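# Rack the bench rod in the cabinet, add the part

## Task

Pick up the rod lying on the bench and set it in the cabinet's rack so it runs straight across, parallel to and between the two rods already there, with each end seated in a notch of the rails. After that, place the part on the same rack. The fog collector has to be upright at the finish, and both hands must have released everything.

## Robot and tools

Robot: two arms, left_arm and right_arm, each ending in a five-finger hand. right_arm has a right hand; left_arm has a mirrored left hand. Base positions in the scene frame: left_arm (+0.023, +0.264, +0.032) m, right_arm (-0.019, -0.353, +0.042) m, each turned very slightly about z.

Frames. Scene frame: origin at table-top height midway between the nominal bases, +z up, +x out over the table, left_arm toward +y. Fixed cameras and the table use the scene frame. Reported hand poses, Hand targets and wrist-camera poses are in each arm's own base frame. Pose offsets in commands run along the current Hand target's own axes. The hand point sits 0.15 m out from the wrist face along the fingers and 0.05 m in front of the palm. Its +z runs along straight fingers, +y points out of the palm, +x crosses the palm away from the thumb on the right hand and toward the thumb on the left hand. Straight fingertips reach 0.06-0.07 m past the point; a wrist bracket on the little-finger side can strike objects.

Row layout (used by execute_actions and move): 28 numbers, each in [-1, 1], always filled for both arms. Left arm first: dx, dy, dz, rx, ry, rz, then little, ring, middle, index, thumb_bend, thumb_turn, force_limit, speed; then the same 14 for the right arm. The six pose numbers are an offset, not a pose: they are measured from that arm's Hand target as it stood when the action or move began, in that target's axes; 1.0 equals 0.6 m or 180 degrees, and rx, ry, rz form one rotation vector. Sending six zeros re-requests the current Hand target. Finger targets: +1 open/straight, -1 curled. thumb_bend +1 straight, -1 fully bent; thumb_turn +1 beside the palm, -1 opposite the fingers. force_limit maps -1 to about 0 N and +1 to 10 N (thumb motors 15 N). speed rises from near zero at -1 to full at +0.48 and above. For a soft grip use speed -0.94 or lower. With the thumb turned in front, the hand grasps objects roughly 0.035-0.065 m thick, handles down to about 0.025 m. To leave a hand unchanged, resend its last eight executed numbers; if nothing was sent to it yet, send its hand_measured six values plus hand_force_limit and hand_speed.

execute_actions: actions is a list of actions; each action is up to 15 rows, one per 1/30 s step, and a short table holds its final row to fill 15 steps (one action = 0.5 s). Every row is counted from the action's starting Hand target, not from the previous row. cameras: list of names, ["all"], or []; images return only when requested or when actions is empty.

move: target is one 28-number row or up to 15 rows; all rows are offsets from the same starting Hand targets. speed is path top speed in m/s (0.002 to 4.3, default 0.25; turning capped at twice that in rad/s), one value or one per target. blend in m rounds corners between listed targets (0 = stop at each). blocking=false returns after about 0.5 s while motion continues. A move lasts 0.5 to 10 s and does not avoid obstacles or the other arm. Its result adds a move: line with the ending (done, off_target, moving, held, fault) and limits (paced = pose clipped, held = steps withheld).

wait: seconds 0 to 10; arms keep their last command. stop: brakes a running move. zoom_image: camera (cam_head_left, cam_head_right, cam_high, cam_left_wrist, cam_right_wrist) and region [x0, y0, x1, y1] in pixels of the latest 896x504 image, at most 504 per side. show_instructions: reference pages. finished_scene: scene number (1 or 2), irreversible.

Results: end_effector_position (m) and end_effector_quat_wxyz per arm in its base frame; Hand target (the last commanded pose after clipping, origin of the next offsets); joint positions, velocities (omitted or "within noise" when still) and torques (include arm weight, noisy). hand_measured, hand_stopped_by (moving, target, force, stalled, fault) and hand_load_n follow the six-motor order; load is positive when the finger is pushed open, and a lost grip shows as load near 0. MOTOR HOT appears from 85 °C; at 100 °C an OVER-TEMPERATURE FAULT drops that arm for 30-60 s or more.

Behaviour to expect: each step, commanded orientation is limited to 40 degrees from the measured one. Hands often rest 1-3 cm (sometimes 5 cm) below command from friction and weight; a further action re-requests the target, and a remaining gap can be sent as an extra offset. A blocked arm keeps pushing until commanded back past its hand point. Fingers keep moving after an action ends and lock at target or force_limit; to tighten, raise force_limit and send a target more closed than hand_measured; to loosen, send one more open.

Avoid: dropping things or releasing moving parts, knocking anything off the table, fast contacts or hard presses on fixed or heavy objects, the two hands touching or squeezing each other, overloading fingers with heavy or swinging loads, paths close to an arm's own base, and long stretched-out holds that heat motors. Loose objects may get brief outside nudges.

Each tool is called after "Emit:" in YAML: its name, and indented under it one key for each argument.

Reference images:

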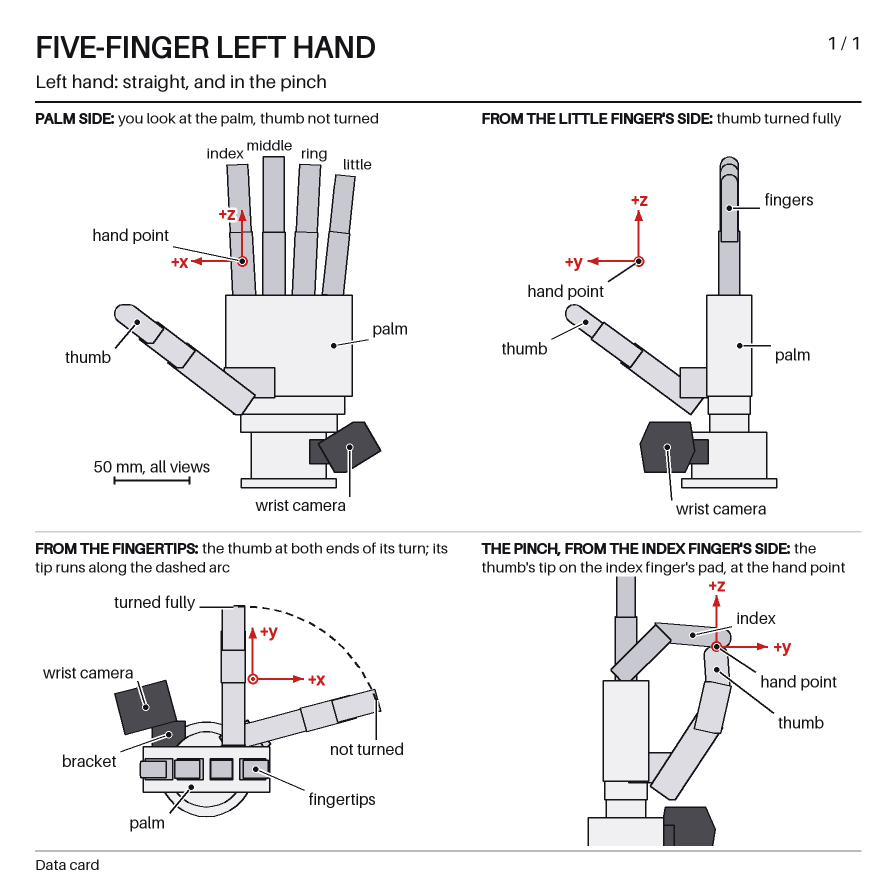

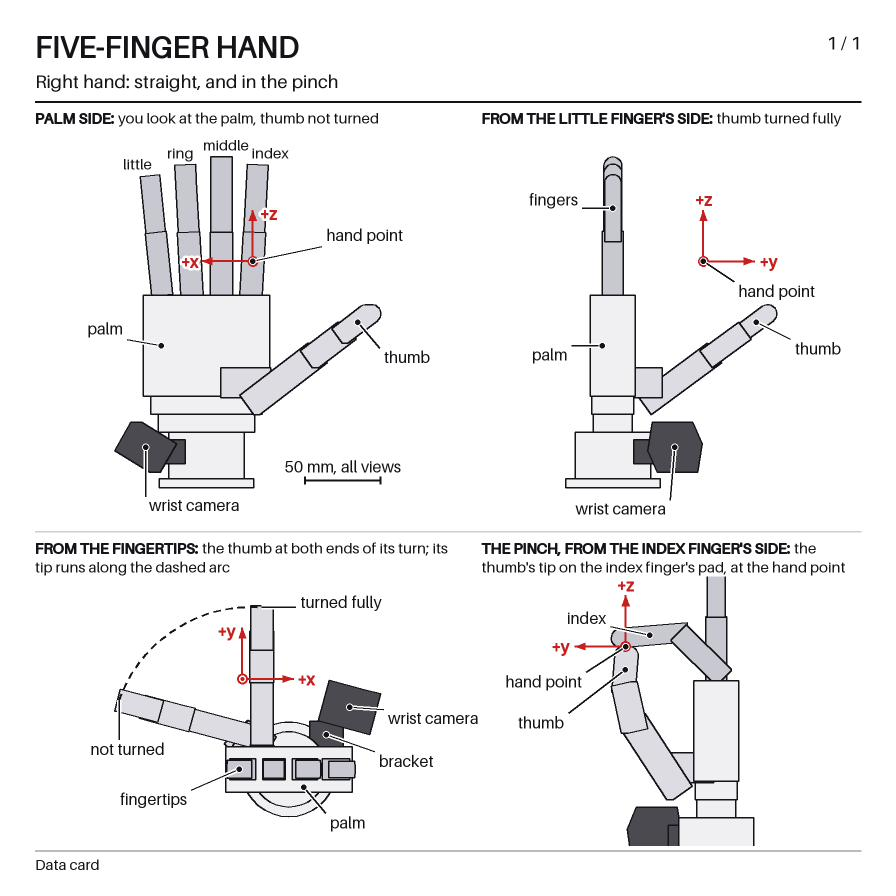

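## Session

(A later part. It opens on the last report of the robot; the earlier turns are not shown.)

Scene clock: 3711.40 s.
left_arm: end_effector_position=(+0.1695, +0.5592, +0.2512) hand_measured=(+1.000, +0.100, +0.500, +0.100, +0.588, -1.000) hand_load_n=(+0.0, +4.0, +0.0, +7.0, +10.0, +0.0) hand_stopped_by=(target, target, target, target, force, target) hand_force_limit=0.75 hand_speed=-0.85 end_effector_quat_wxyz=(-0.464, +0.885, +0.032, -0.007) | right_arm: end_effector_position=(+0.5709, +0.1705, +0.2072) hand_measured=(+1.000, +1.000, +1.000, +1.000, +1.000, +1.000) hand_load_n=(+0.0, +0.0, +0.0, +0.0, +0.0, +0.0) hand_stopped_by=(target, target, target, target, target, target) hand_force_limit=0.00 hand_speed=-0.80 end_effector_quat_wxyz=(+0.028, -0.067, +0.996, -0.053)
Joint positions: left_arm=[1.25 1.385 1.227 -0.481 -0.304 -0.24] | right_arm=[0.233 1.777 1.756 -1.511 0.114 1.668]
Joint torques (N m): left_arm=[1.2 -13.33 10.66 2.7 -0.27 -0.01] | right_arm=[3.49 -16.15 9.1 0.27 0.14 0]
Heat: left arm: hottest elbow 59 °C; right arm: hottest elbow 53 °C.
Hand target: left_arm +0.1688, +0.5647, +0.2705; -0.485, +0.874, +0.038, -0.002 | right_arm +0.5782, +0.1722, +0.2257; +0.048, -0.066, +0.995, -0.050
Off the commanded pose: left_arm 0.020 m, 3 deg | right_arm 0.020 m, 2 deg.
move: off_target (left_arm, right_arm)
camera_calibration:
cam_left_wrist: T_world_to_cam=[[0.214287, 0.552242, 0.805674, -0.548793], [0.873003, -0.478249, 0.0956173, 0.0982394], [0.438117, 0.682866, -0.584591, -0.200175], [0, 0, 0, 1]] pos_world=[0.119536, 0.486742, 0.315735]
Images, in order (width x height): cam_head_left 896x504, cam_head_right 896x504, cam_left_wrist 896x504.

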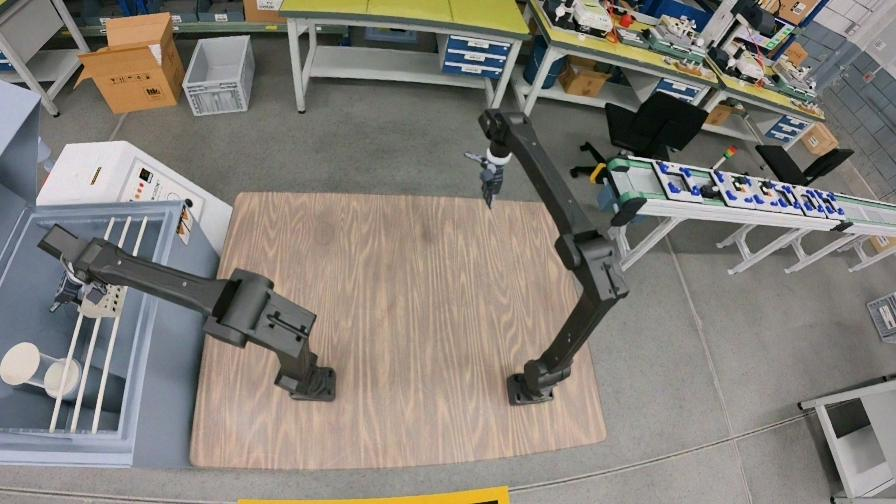

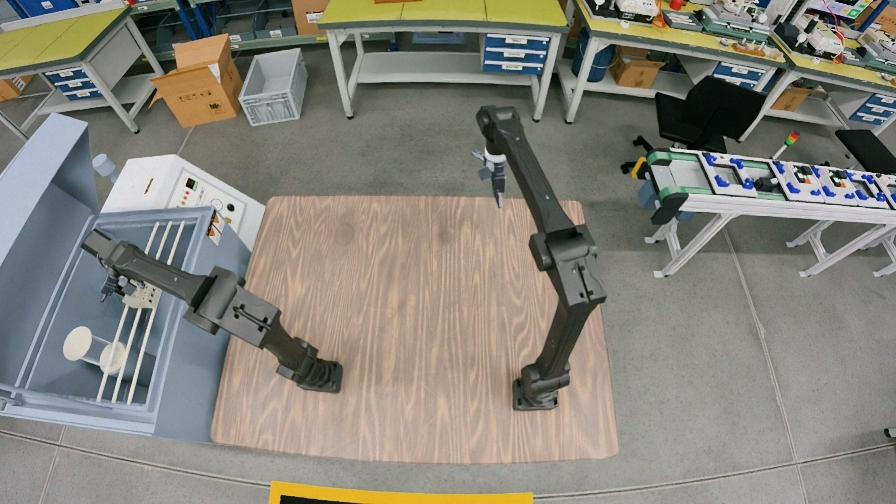

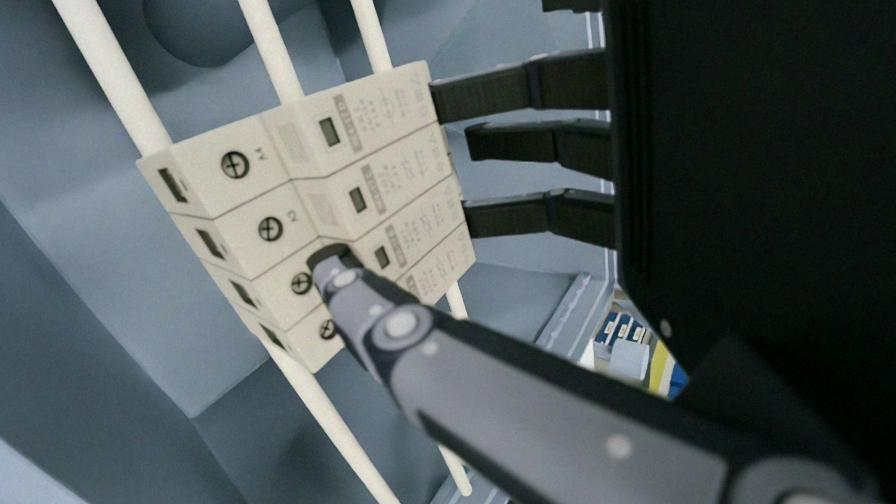

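Emit:
move:
  target:
    - [0.0018,-0.0541,-0.0456,0,0,0,1,0.1,0.5,0.1,0.45,-1,0.75,-0.85, 0,0,0,0,0,0,1,1,1,1,1,1,0,-0.8]
    - [0.0008,-0.0213,-0.0163,0,0,0,1,0.1,0.5,0.1,0.45,-1,0.75,-0.85, 0,0,0,0,0,0,1,1,1,1,1,1,0,-0.8]
  speed: 0.03

Scene clock: 3748.30 s.
left_arm: end_effector_position=(+0.1660, +0.5487, +0.2557) hand_measured=(+1.000, +0.100, +0.500, +0.100, +0.588, -1.000) hand_load_n=(+0.0, +3.0, +0.0, +7.5, +10.5, +1.0) hand_stopped_by=(target, target, target, target, force, target) hand_force_limit=0.75 hand_speed=-0.85 end_effector_quat_wxyz=(-0.453, +0.891, +0.030, -0.011) | right_arm: end_effector_position=(+0.5709, +0.1705, +0.2072) hand_measured=(+1.000, +1.000, +1.000, +1.000, +1.000, +1.000) hand_load_n=(+0.0, +0.0, +0.0, +0.0, +0.0, +0.0) hand_stopped_by=(target, target, target, target, target, target) hand_force_limit=0.00 hand_speed=-0.80 end_effector_quat_wxyz=(+0.028, -0.067, +0.996, -0.053)
Joint positions: left_arm=[1.25 1.367 1.234 -0.533 -0.304 -0.24] | right_arm=[0.233 1.777 1.756 -1.511 0.114 1.668]
Joint torques (N m): left_arm=[0.79 -12.92 12.6 3.07 -0.29 -0.04] | right_arm=[3.14 -16.85 9.18 0.53 0.18 0.1]
Heat: left arm: hottest elbow 62 °C; right arm: hottest elbow 53 °C.
Hand target: left_arm +0.1689, +0.5632, +0.2863; -0.485, +0.874, +0.038, -0.002 | right_arm +0.5782, +0.1722, +0.2257; +0.048, -0.066, +0.995, -0.050
Off the commanded pose: left_arm 0.034 m, 4 deg | right_arm 0.020 m, 2 deg.
move: off_target (left_arm, right_arm)

Emit:
move:
  target:
    - [-0.0008,0.0210,0.0151,0,0,0,1,0.1,0.5,0.1,0.45,-1,0.75,-0.85, 0,0,0,0,0,0,1,1,1,1,1,1,0,-0.8]
  speed: 0.02
  cameras: ["cam_left_wrist","cam_head_left","cam_head_right"]

Emit:
zoom_image:
  camera: "cam_head_right"
  region: [110, 265, 170, 325]

Emit:
zoom_image:
  camera: "cam_head_left"
  region: [70, 270, 135, 335]

Scene clock: 3755.57 s.
left_arm: end_effector_position=(+0.1674, +0.5530, +0.2519) hand_measured=(+1.000, +0.100, +0.500, +0.100, +0.588, -1.000) hand_load_n=(+0.0, +3.0, +0.0, +7.0, +10.5, +0.5) hand_stopped_by=(target, target, target, target, force, target) hand_force_limit=0.75 hand_speed=-0.85 end_effector_quat_wxyz=(-0.462, +0.886, +0.032, -0.008) | right_arm: end_effector_position=(+0.5709, +0.1705, +0.2072) hand_measured=(+1.000, +1.000, +1.000, +1.000, +1.000, +1.000) hand_load_n=(+0.0, +0.0, +0.0, +0.0, +0.0, +0.0) hand_stopped_by=(target, target, target, target, target, target) hand_force_limit=0.00 hand_speed=-0.80 end_effector_quat_wxyz=(+0.028, -0.067, +0.996, -0.053)
Joint positions: left_arm=[1.25 1.37 1.215 -0.489 -0.304 -0.24] | right_arm=[0.233 1.777 1.756 -1.511 0.114 1.668]
Joint torques (N m): left_arm=[1.49 -12.45 11.44 3.08 -0.26 -0.05] | right_arm=[3.19 -16.03 9.28 0.39 0.13 0.01]
Heat: left arm: hottest elbow 61 °C; right arm: hottest elbow 53 °C.
Hand target: left_arm +0.1688, +0.5642, +0.2708; -0.485, +0.874, +0.038, -0.002 | right_arm +0.5782, +0.1722, +0.2257; +0.048, -0.066, +0.995, -0.050
Off the commanded pose: left_arm 0.022 m, 3 deg | right_arm 0.020 m, 2 deg.
move: off_target (left_arm, right_arm)
camera_calibration:
cam_left_wrist: T_world_to_cam=[[0.215117, 0.554881, 0.803636, -0.546634], [0.873104, -0.477932, 0.0962818, 0.096606], [0.437508, 0.680947, -0.58728, -0.192887], [0, 0, 0, 1]] pos_world=[0.117633, 0.480834, 0.316715]
Images, in order (width x height): cam_head_left 896x504, cam_head_right 896x504, cam_left_wrist 896x504.

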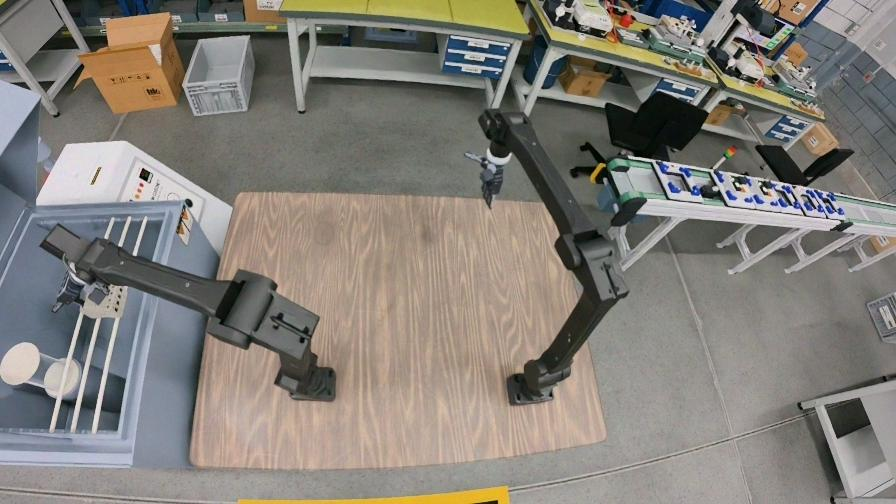

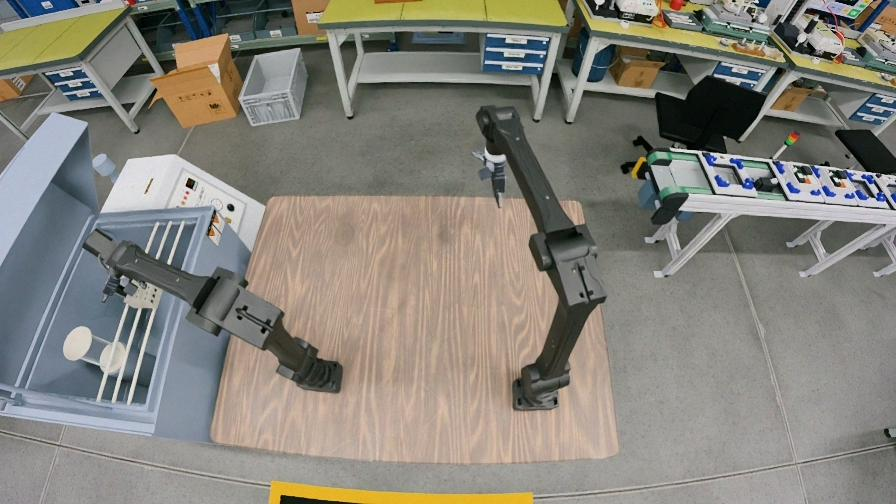

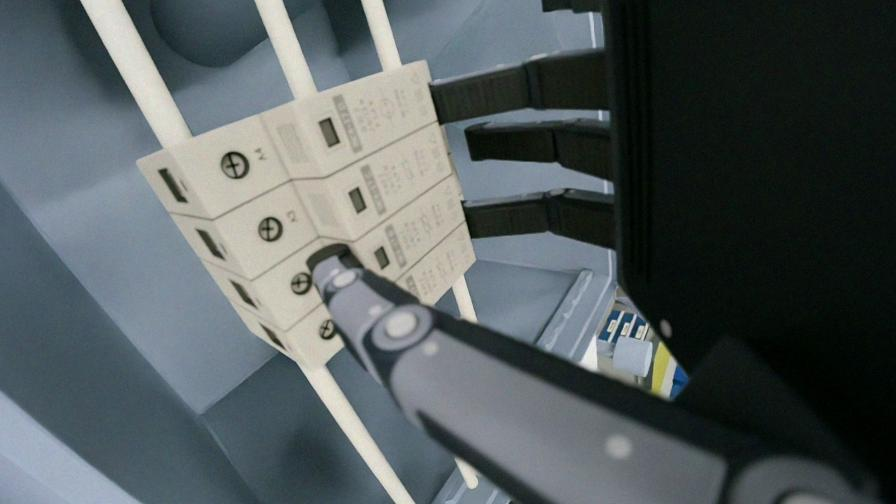

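Scaled by 8.400 from the camera's 896x504 image, which has a finer 1280x720 frame.

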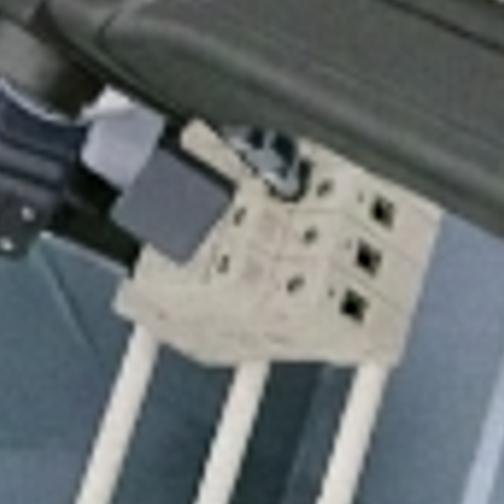

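Scaled by 7.754 from the camera's 896x504 image, which has a finer 1280x720 frame.

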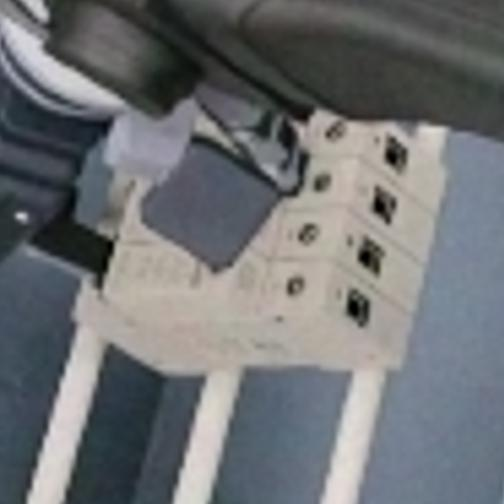

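Emit:
move:
  target:
    - [-0.0003,0.0106,0.0066,0,0,0,1,0.1,0.5,0.1,0.45,-1,0.75,-0.85, 0,0,0,0,0,0,1,1,1,1,1,1,0,-0.8]
  speed: 0.02

Scene clock: 3761.13 s.
left_arm: end_effector_position=(+0.1682, +0.5553, +0.2516) hand_measured=(+1.000, +0.100, +0.500, +0.100, +0.588, -1.000) hand_load_n=(+0.0, +4.0, +0.0, +7.0, +10.0, +0.0) hand_stopped_by=(target, target, target, target, force, target) hand_force_limit=0.75 hand_speed=-0.85 end_effector_quat_wxyz=(-0.468, +0.883, +0.033, -0.006) | right_arm: end_effector_position=(+0.5709, +0.1705, +0.2072) hand_measured=(+1.000, +1.000, +1.000, +1.000, +1.000, +1.000) hand_load_n=(+0.0, +0.0, +0.0, +0.0, +0.0, +0.0) hand_stopped_by=(target, target, target, target, target, target) hand_force_limit=0.00 hand_speed=-0.80 end_effector_quat_wxyz=(+0.028, -0.067, +0.996, -0.053)
Joint positions: left_arm=[1.25 1.37 1.207 -0.466 -0.304 -0.24] | right_arm=[0.233 1.777 1.756 -1.511 0.114 1.668]
Joint torques (N m): left_arm=[1.2 -11.58 10.86 2.93 -0.24 -0.03] | right_arm=[3.14 -15.68 9.35 0.2 0.16 0.06]
Heat: left arm: hottest elbow 61 °C; right arm: hottest elbow 53 °C.
Hand target: left_arm +0.1689, +0.5642, +0.2634; -0.485, +0.874, +0.038, -0.002 | right_arm +0.5782, +0.1722, +0.2257; +0.048, -0.066, +0.995, -0.050
Off the commanded pose: left_arm 0.015 m, 2 deg | right_arm 0.020 m, 2 deg.
move: off_target (left_arm, right_arm)

Emit:
move:
  target:
    - [0,0,0,0,0,0,1,0.2,0.5,0.2,0.75,-1,0.75,-0.6, 0,0,0,0,0,0,1,1,1,1,1,1,0,-0.8]
  speed: 0.02
  cameras: ["cam_left_wrist","cam_head_left","cam_head_right"]

Emit:
zoom_image:
  camera: "cam_head_right"
  region: [110, 265, 170, 325]

Scene clock: 3769.57 s.
left_arm: end_effector_position=(+0.1689, +0.5576, +0.2540) hand_measured=(+1.000, +0.200, +0.500, +0.200, +0.750, -1.000) hand_load_n=(+0.0, +0.0, +0.0, +0.0, +0.0, +0.0) hand_stopped_by=(target, target, target, target, target, target) hand_force_limit=0.75 hand_speed=-0.60 end_effector_quat_wxyz=(-0.474, +0.880, +0.034, -0.004) | right_arm: end_effector_position=(+0.5709, +0.1705, +0.2072) hand_measured=(+1.000, +1.000, +1.000, +1.000, +1.000, +1.000) hand_load_n=(+0.0, +0.0, +0.0, +0.0, +0.0, +0.0) hand_stopped_by=(target, target, target, target, target, target) hand_force_limit=0.00 hand_speed=-0.80 end_effector_quat_wxyz=(+0.028, -0.067, +0.996, -0.053)
Joint positions: left_arm=[1.25 1.369 1.207 -0.454 -0.305 -0.24] | right_arm=[0.233 1.777 1.756 -1.511 0.114 1.668]
Joint torques (N m): left_arm=[0.73 -11.69 10.82 2.35 -0.25 -0.02] | right_arm=[2.61 -16.44 9.14 0.43 0.22 -0.01]
Heat: left arm: hottest elbow 60 °C; right arm: hottest elbow 53 °C.
Hand target: left_arm +0.1689, +0.5642, +0.2635; -0.485, +0.874, +0.038, -0.002 | right_arm +0.5782, +0.1722, +0.2257; +0.048, -0.066, +0.995, -0.050
Off the commanded pose: left_arm 0.011 m, 2 deg | right_arm 0.020 m, 2 deg.
move: off_target (left_arm, right_arm)
camera_calibration:
cam_left_wrist: T_world_to_cam=[[0.208217, 0.533983, 0.819456, -0.542442], [0.872482, -0.480072, 0.0911396, 0.0999712], [0.442065, 0.695984, -0.565849, -0.209989], [0, 0, 0, 1]] pos_world=[0.118551, 0.483797, 0.316574]
Images, in order (width x height): cam_head_left 896x504, cam_head_right 896x504, cam_left_wrist 896x504.

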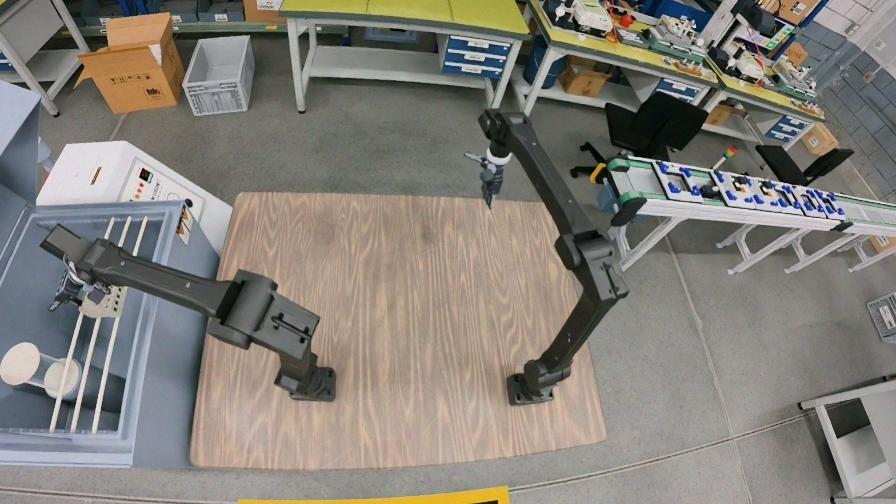

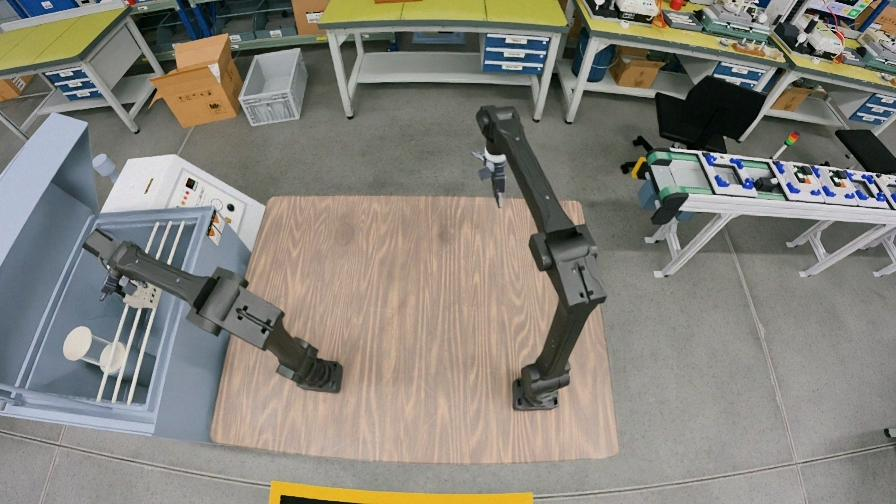

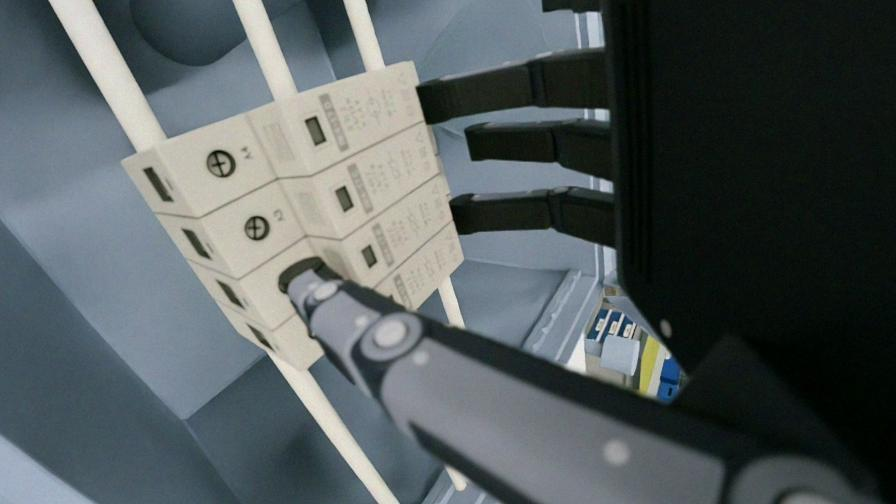

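Scaled by 8.400 from the camera's 896x504 image, which has a finer 1280x720 frame.

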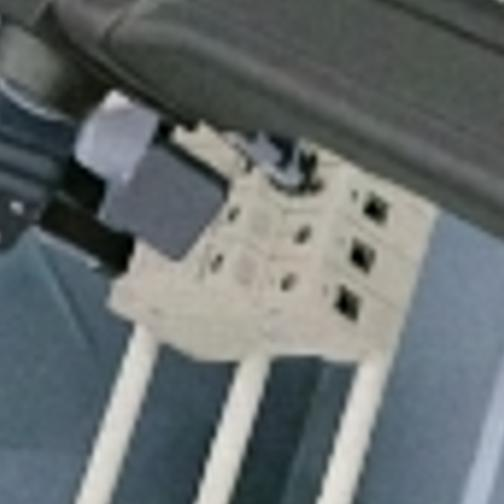

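Emit:
move:
  target:
    - [0,0,0,0,0,0,1,0.5,0.62,0.5,0.78,-1,0.75,-0.3, 0,0,0,0,0,0,1,1,1,1,1,1,0,-0.8]
  speed: 0.02

Scene clock: 3778.00 s.
left_arm: end_effector_position=(+0.1689, +0.5577, +0.2541) hand_measured=(+1.000, +0.500, +0.620, +0.500, +0.780, -1.000) hand_load_n=(+0.0, +0.0, +0.0, +0.0, +0.0, +0.0) hand_stopped_by=(target, target, target, target, target, target) hand_force_limit=0.75 hand_speed=-0.30 end_effector_quat_wxyz=(-0.474, +0.880, +0.034, -0.004) | right_arm: end_effector_position=(+0.5709, +0.1705, +0.2072) hand_measured=(+1.000, +1.000, +1.000, +1.000, +1.000, +1.000) hand_load_n=(-0.5, +0.0, +0.0, +0.0, +0.0, +0.0) hand_stopped_by=(target, target, target, target, target, target) hand_force_limit=0.00 hand_speed=-0.80 end_effector_quat_wxyz=(+0.028, -0.067, +0.996, -0.053)
Joint positions: left_arm=[1.25 1.369 1.207 -0.453 -0.305 -0.24] | right_arm=[0.233 1.777 1.756 -1.511 0.114 1.668]
Joint torques (N m): left_arm=[1.44 -12.16 11 2.48 -0.23 -0.01] | right_arm=[3.37 -16.32 9.22 0.2 0.13 0.11]
Heat: left arm: hottest elbow 59 °C; right arm: hottest elbow 53 °C.
Hand target: left_arm +0.1689, +0.5642, +0.2634; -0.485, +0.874, +0.038, -0.002 | right_arm +0.5782, +0.1722, +0.2257; +0.048, -0.066, +0.995, -0.050
Off the commanded pose: left_arm 0.011 m, 2 deg | right_arm 0.020 m, 2 deg.
move: off_target (left_arm, right_arm)

Emit:
move:
  target:
    - [0.0038,-0.0777,-0.0329,0,0,0,1,0.5,0.62,0.5,0.78,-1,0.75,-0.3, 0,0,0,0,0,0,1,1,1,1,1,1,0,-0.8]
  speed: 0.04
  cameras: ["cam_left_wrist"]

Scene clock: 3783.50 s.
left_arm: end_effector_position=(+0.1694, +0.5606, +0.2891) hand_measured=(+1.000, +0.500, +0.620, +0.500, +0.780, -1.000) hand_load_n=(+0.0, +0.0, +0.0, +0.0, +0.0, +0.0) hand_stopped_by=(target, target, target, target, target, target) hand_force_limit=0.75 hand_speed=-0.30 end_effector_quat_wxyz=(-0.471, +0.881, +0.034, -0.005) | right_arm: end_effector_position=(+0.5709, +0.1705, +0.2072) hand_measured=(+1.000, +1.000, +1.000, +1.000, +1.000, +1.000) hand_load_n=(+0.0, +0.0, +0.0, +0.0, +0.0, +0.0) hand_stopped_by=(target, target, target, target, target, target) hand_force_limit=0.00 hand_speed=-0.80 end_effector_quat_wxyz=(+0.028, -0.067, +0.996, -0.053)
Joint positions: left_arm=[1.251 1.369 1.302 -0.555 -0.305 -0.24] | right_arm=[0.233 1.777 1.756 -1.511 0.114 1.668]
Joint torques (N m): left_arm=[1.38 -11.28 14.22 1.36 -0.09 0.01] | right_arm=[3.37 -15.97 9.13 0.24 0.11 0.1]
Heat: left arm: hottest elbow 58 °C; right arm: hottest elbow 53 °C.
Hand target: left_arm +0.1689, +0.5722, +0.3134; -0.485, +0.874, +0.038, -0.002 | right_arm +0.5782, +0.1722, +0.2257; +0.048, -0.066, +0.995, -0.050
Off the commanded pose: left_arm 0.027 m, 2 deg | right_arm 0.020 m, 2 deg.
move: off_target (left_arm, right_arm)
camera_calibration:
cam_left_wrist: T_world_to_cam=[[0.20942, 0.538905, 0.81592, -0.574726], [0.873, -0.478917, 0.0922487, 0.0966423], [0.440471, 0.692979, -0.570759, -0.189008], [0, 0, 0, 1]] pos_world=[0.119243, 0.486985, 0.352137]
Images, in order (width x height): cam_left_wrist 896x504.

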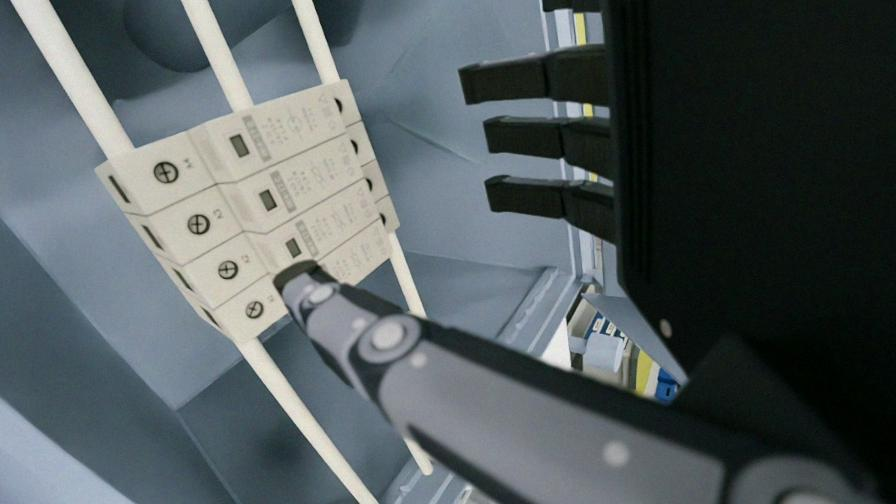

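Clear of it. Raise further and withdraw.

Emit:
move:
  target:
    - [0.0050,-0.1200,-0.0900,0,0,0,1,0.5,0.62,0.5,0.78,-1,0.75,-0.3, 0,0,0,0,0,0,1,1,1,1,1,1,0,-0.8]
    - [0.0300,0.0300,-0.3000,0,0,0,1,0.5,0.62,0.5,0.78,-1,0.75,-0.3, 0,0,0,0,0,0,1,1,1,1,1,1,0,-0.8]
  speed: 0.12
  blend: 0.02
  cameras: ["cam_head_left","cam_head_right","cam_high"]

Emit:
zoom_image:
  camera: "cam_head_right"
  region: [60, 200, 240, 420]

Emit:
zoom_image:
  camera: "cam_head_left"
  region: [0, 190, 200, 450]

Emit:
zoom_image:
  camera: "cam_high"
  region: [200, 140, 380, 310]

Scene clock: 3792.53 s.
left_arm: end_effector_position=(+0.1939, +0.4147, +0.3955) hand_measured=(+1.000, +0.500, +0.620, +0.500, +0.780, -1.000) hand_load_n=(+0.0, +0.0, +0.0, +0.0, +0.0, +0.0) hand_stopped_by=(target, target, target, target, target, target) hand_force_limit=0.75 hand_speed=-0.30 end_effector_quat_wxyz=(-0.488, +0.872, +0.037, -0.002) | right_arm: end_effector_position=(+0.5709, +0.1705, +0.2072) hand_measured=(+1.000, +1.000, +1.000, +1.000, +1.000, +1.000) hand_load_n=(+0.0, +0.0, +0.0, +0.0, +0.0, +0.0) hand_stopped_by=(target, target, target, target, target, target) hand_force_limit=0.00 hand_speed=-0.80 end_effector_quat_wxyz=(+0.028, -0.067, +0.996, -0.053)
Joint positions: left_arm=[1.032 1.06 1.317 -0.892 -0.49 -0.371] | right_arm=[0.233 1.777 1.756 -1.511 0.114 1.668]
Joint torques (N m): left_arm=[0.5 -7.41 9.89 1.21 -0.37 -0.1] | right_arm=[3.14 -16.32 9.1 0.36 0.19 0.03]
Heat: left arm: hottest elbow 59 °C; right arm: hottest elbow 53 °C.
Hand target: left_arm +0.1950, +0.4113, +0.3941; -0.485, +0.874, +0.038, -0.002 | right_arm +0.5782, +0.1722, +0.2257; +0.048, -0.066, +0.995, -0.050
Off the commanded pose: left_arm 0.004 m, 0 deg | right_arm 0.020 m, 2 deg.
move: off_target (right_arm)
Images, in order (width x height): cam_head_left 896x504, cam_head_right 896x504, cam_high 896x504.

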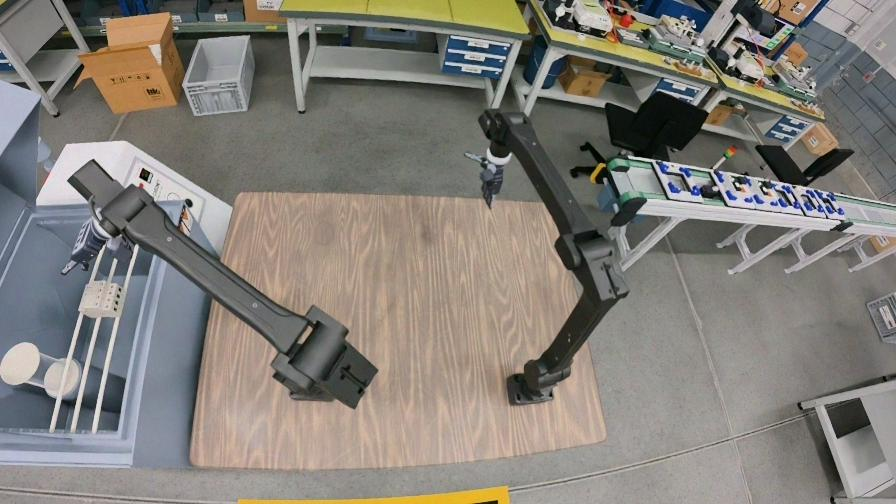

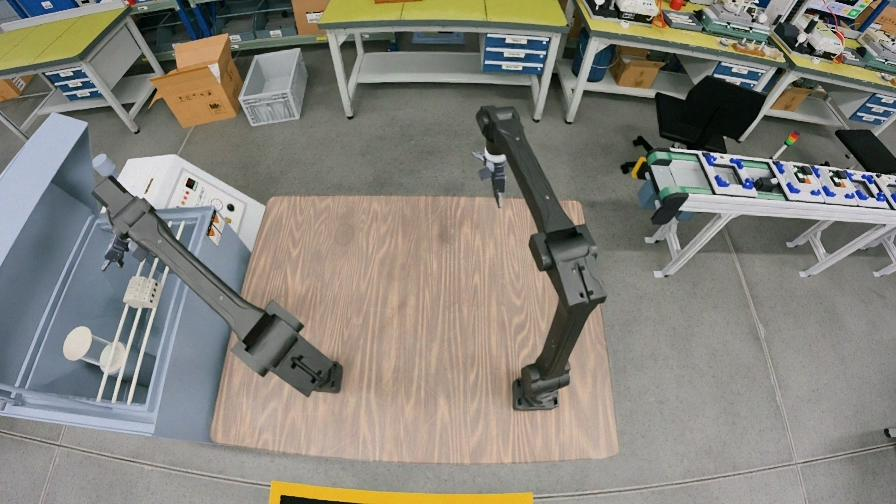

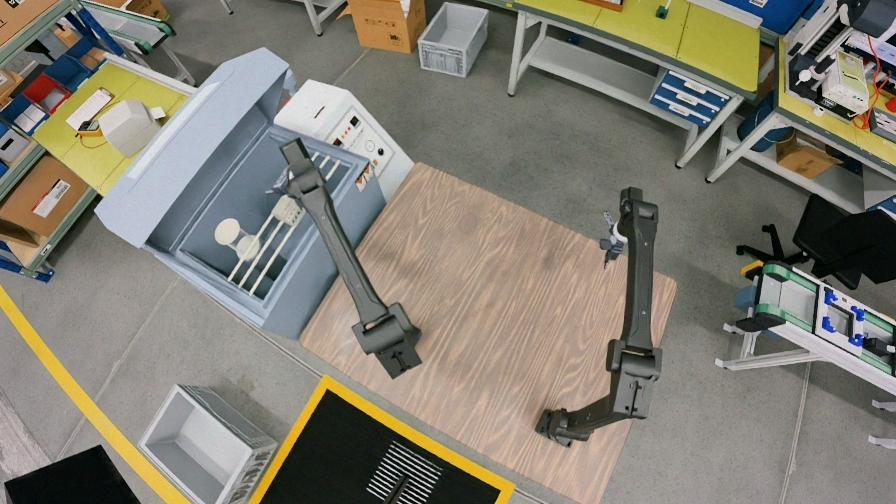

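Scaled by 2.291 from the camera's 896x504 image, which has a finer 1280x720 frame.

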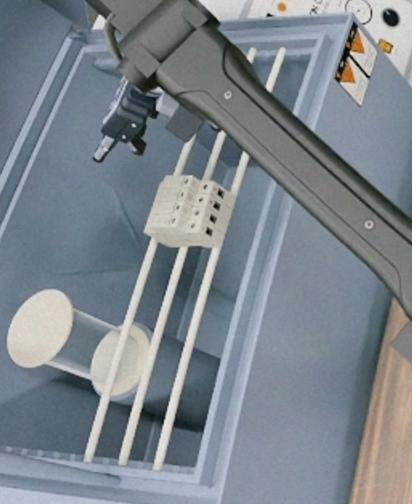

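Scaled by 1.938 from the camera's 896x504 image, which has a finer 1280x720 frame.

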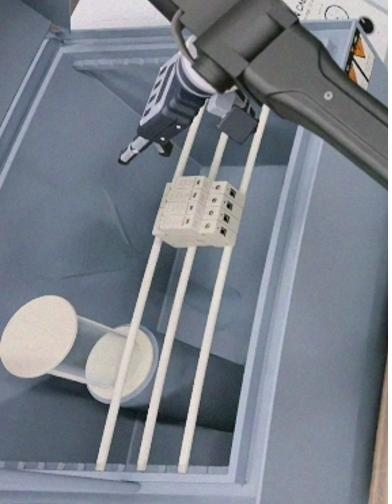

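Scaled by 2.800 from the camera's 896x504 image, which has a finer 1280x720 frame.

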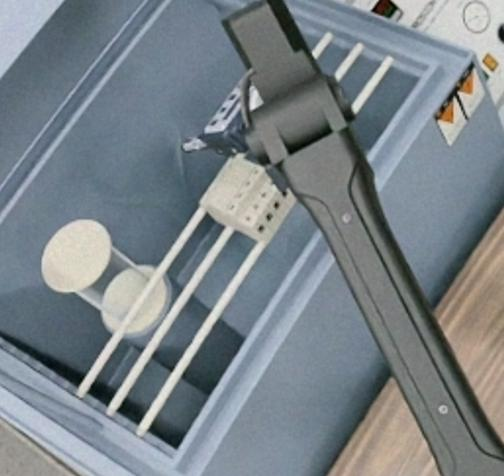

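Emit:
finished_scene:
  scene: 2

The scene is finished: the task was done.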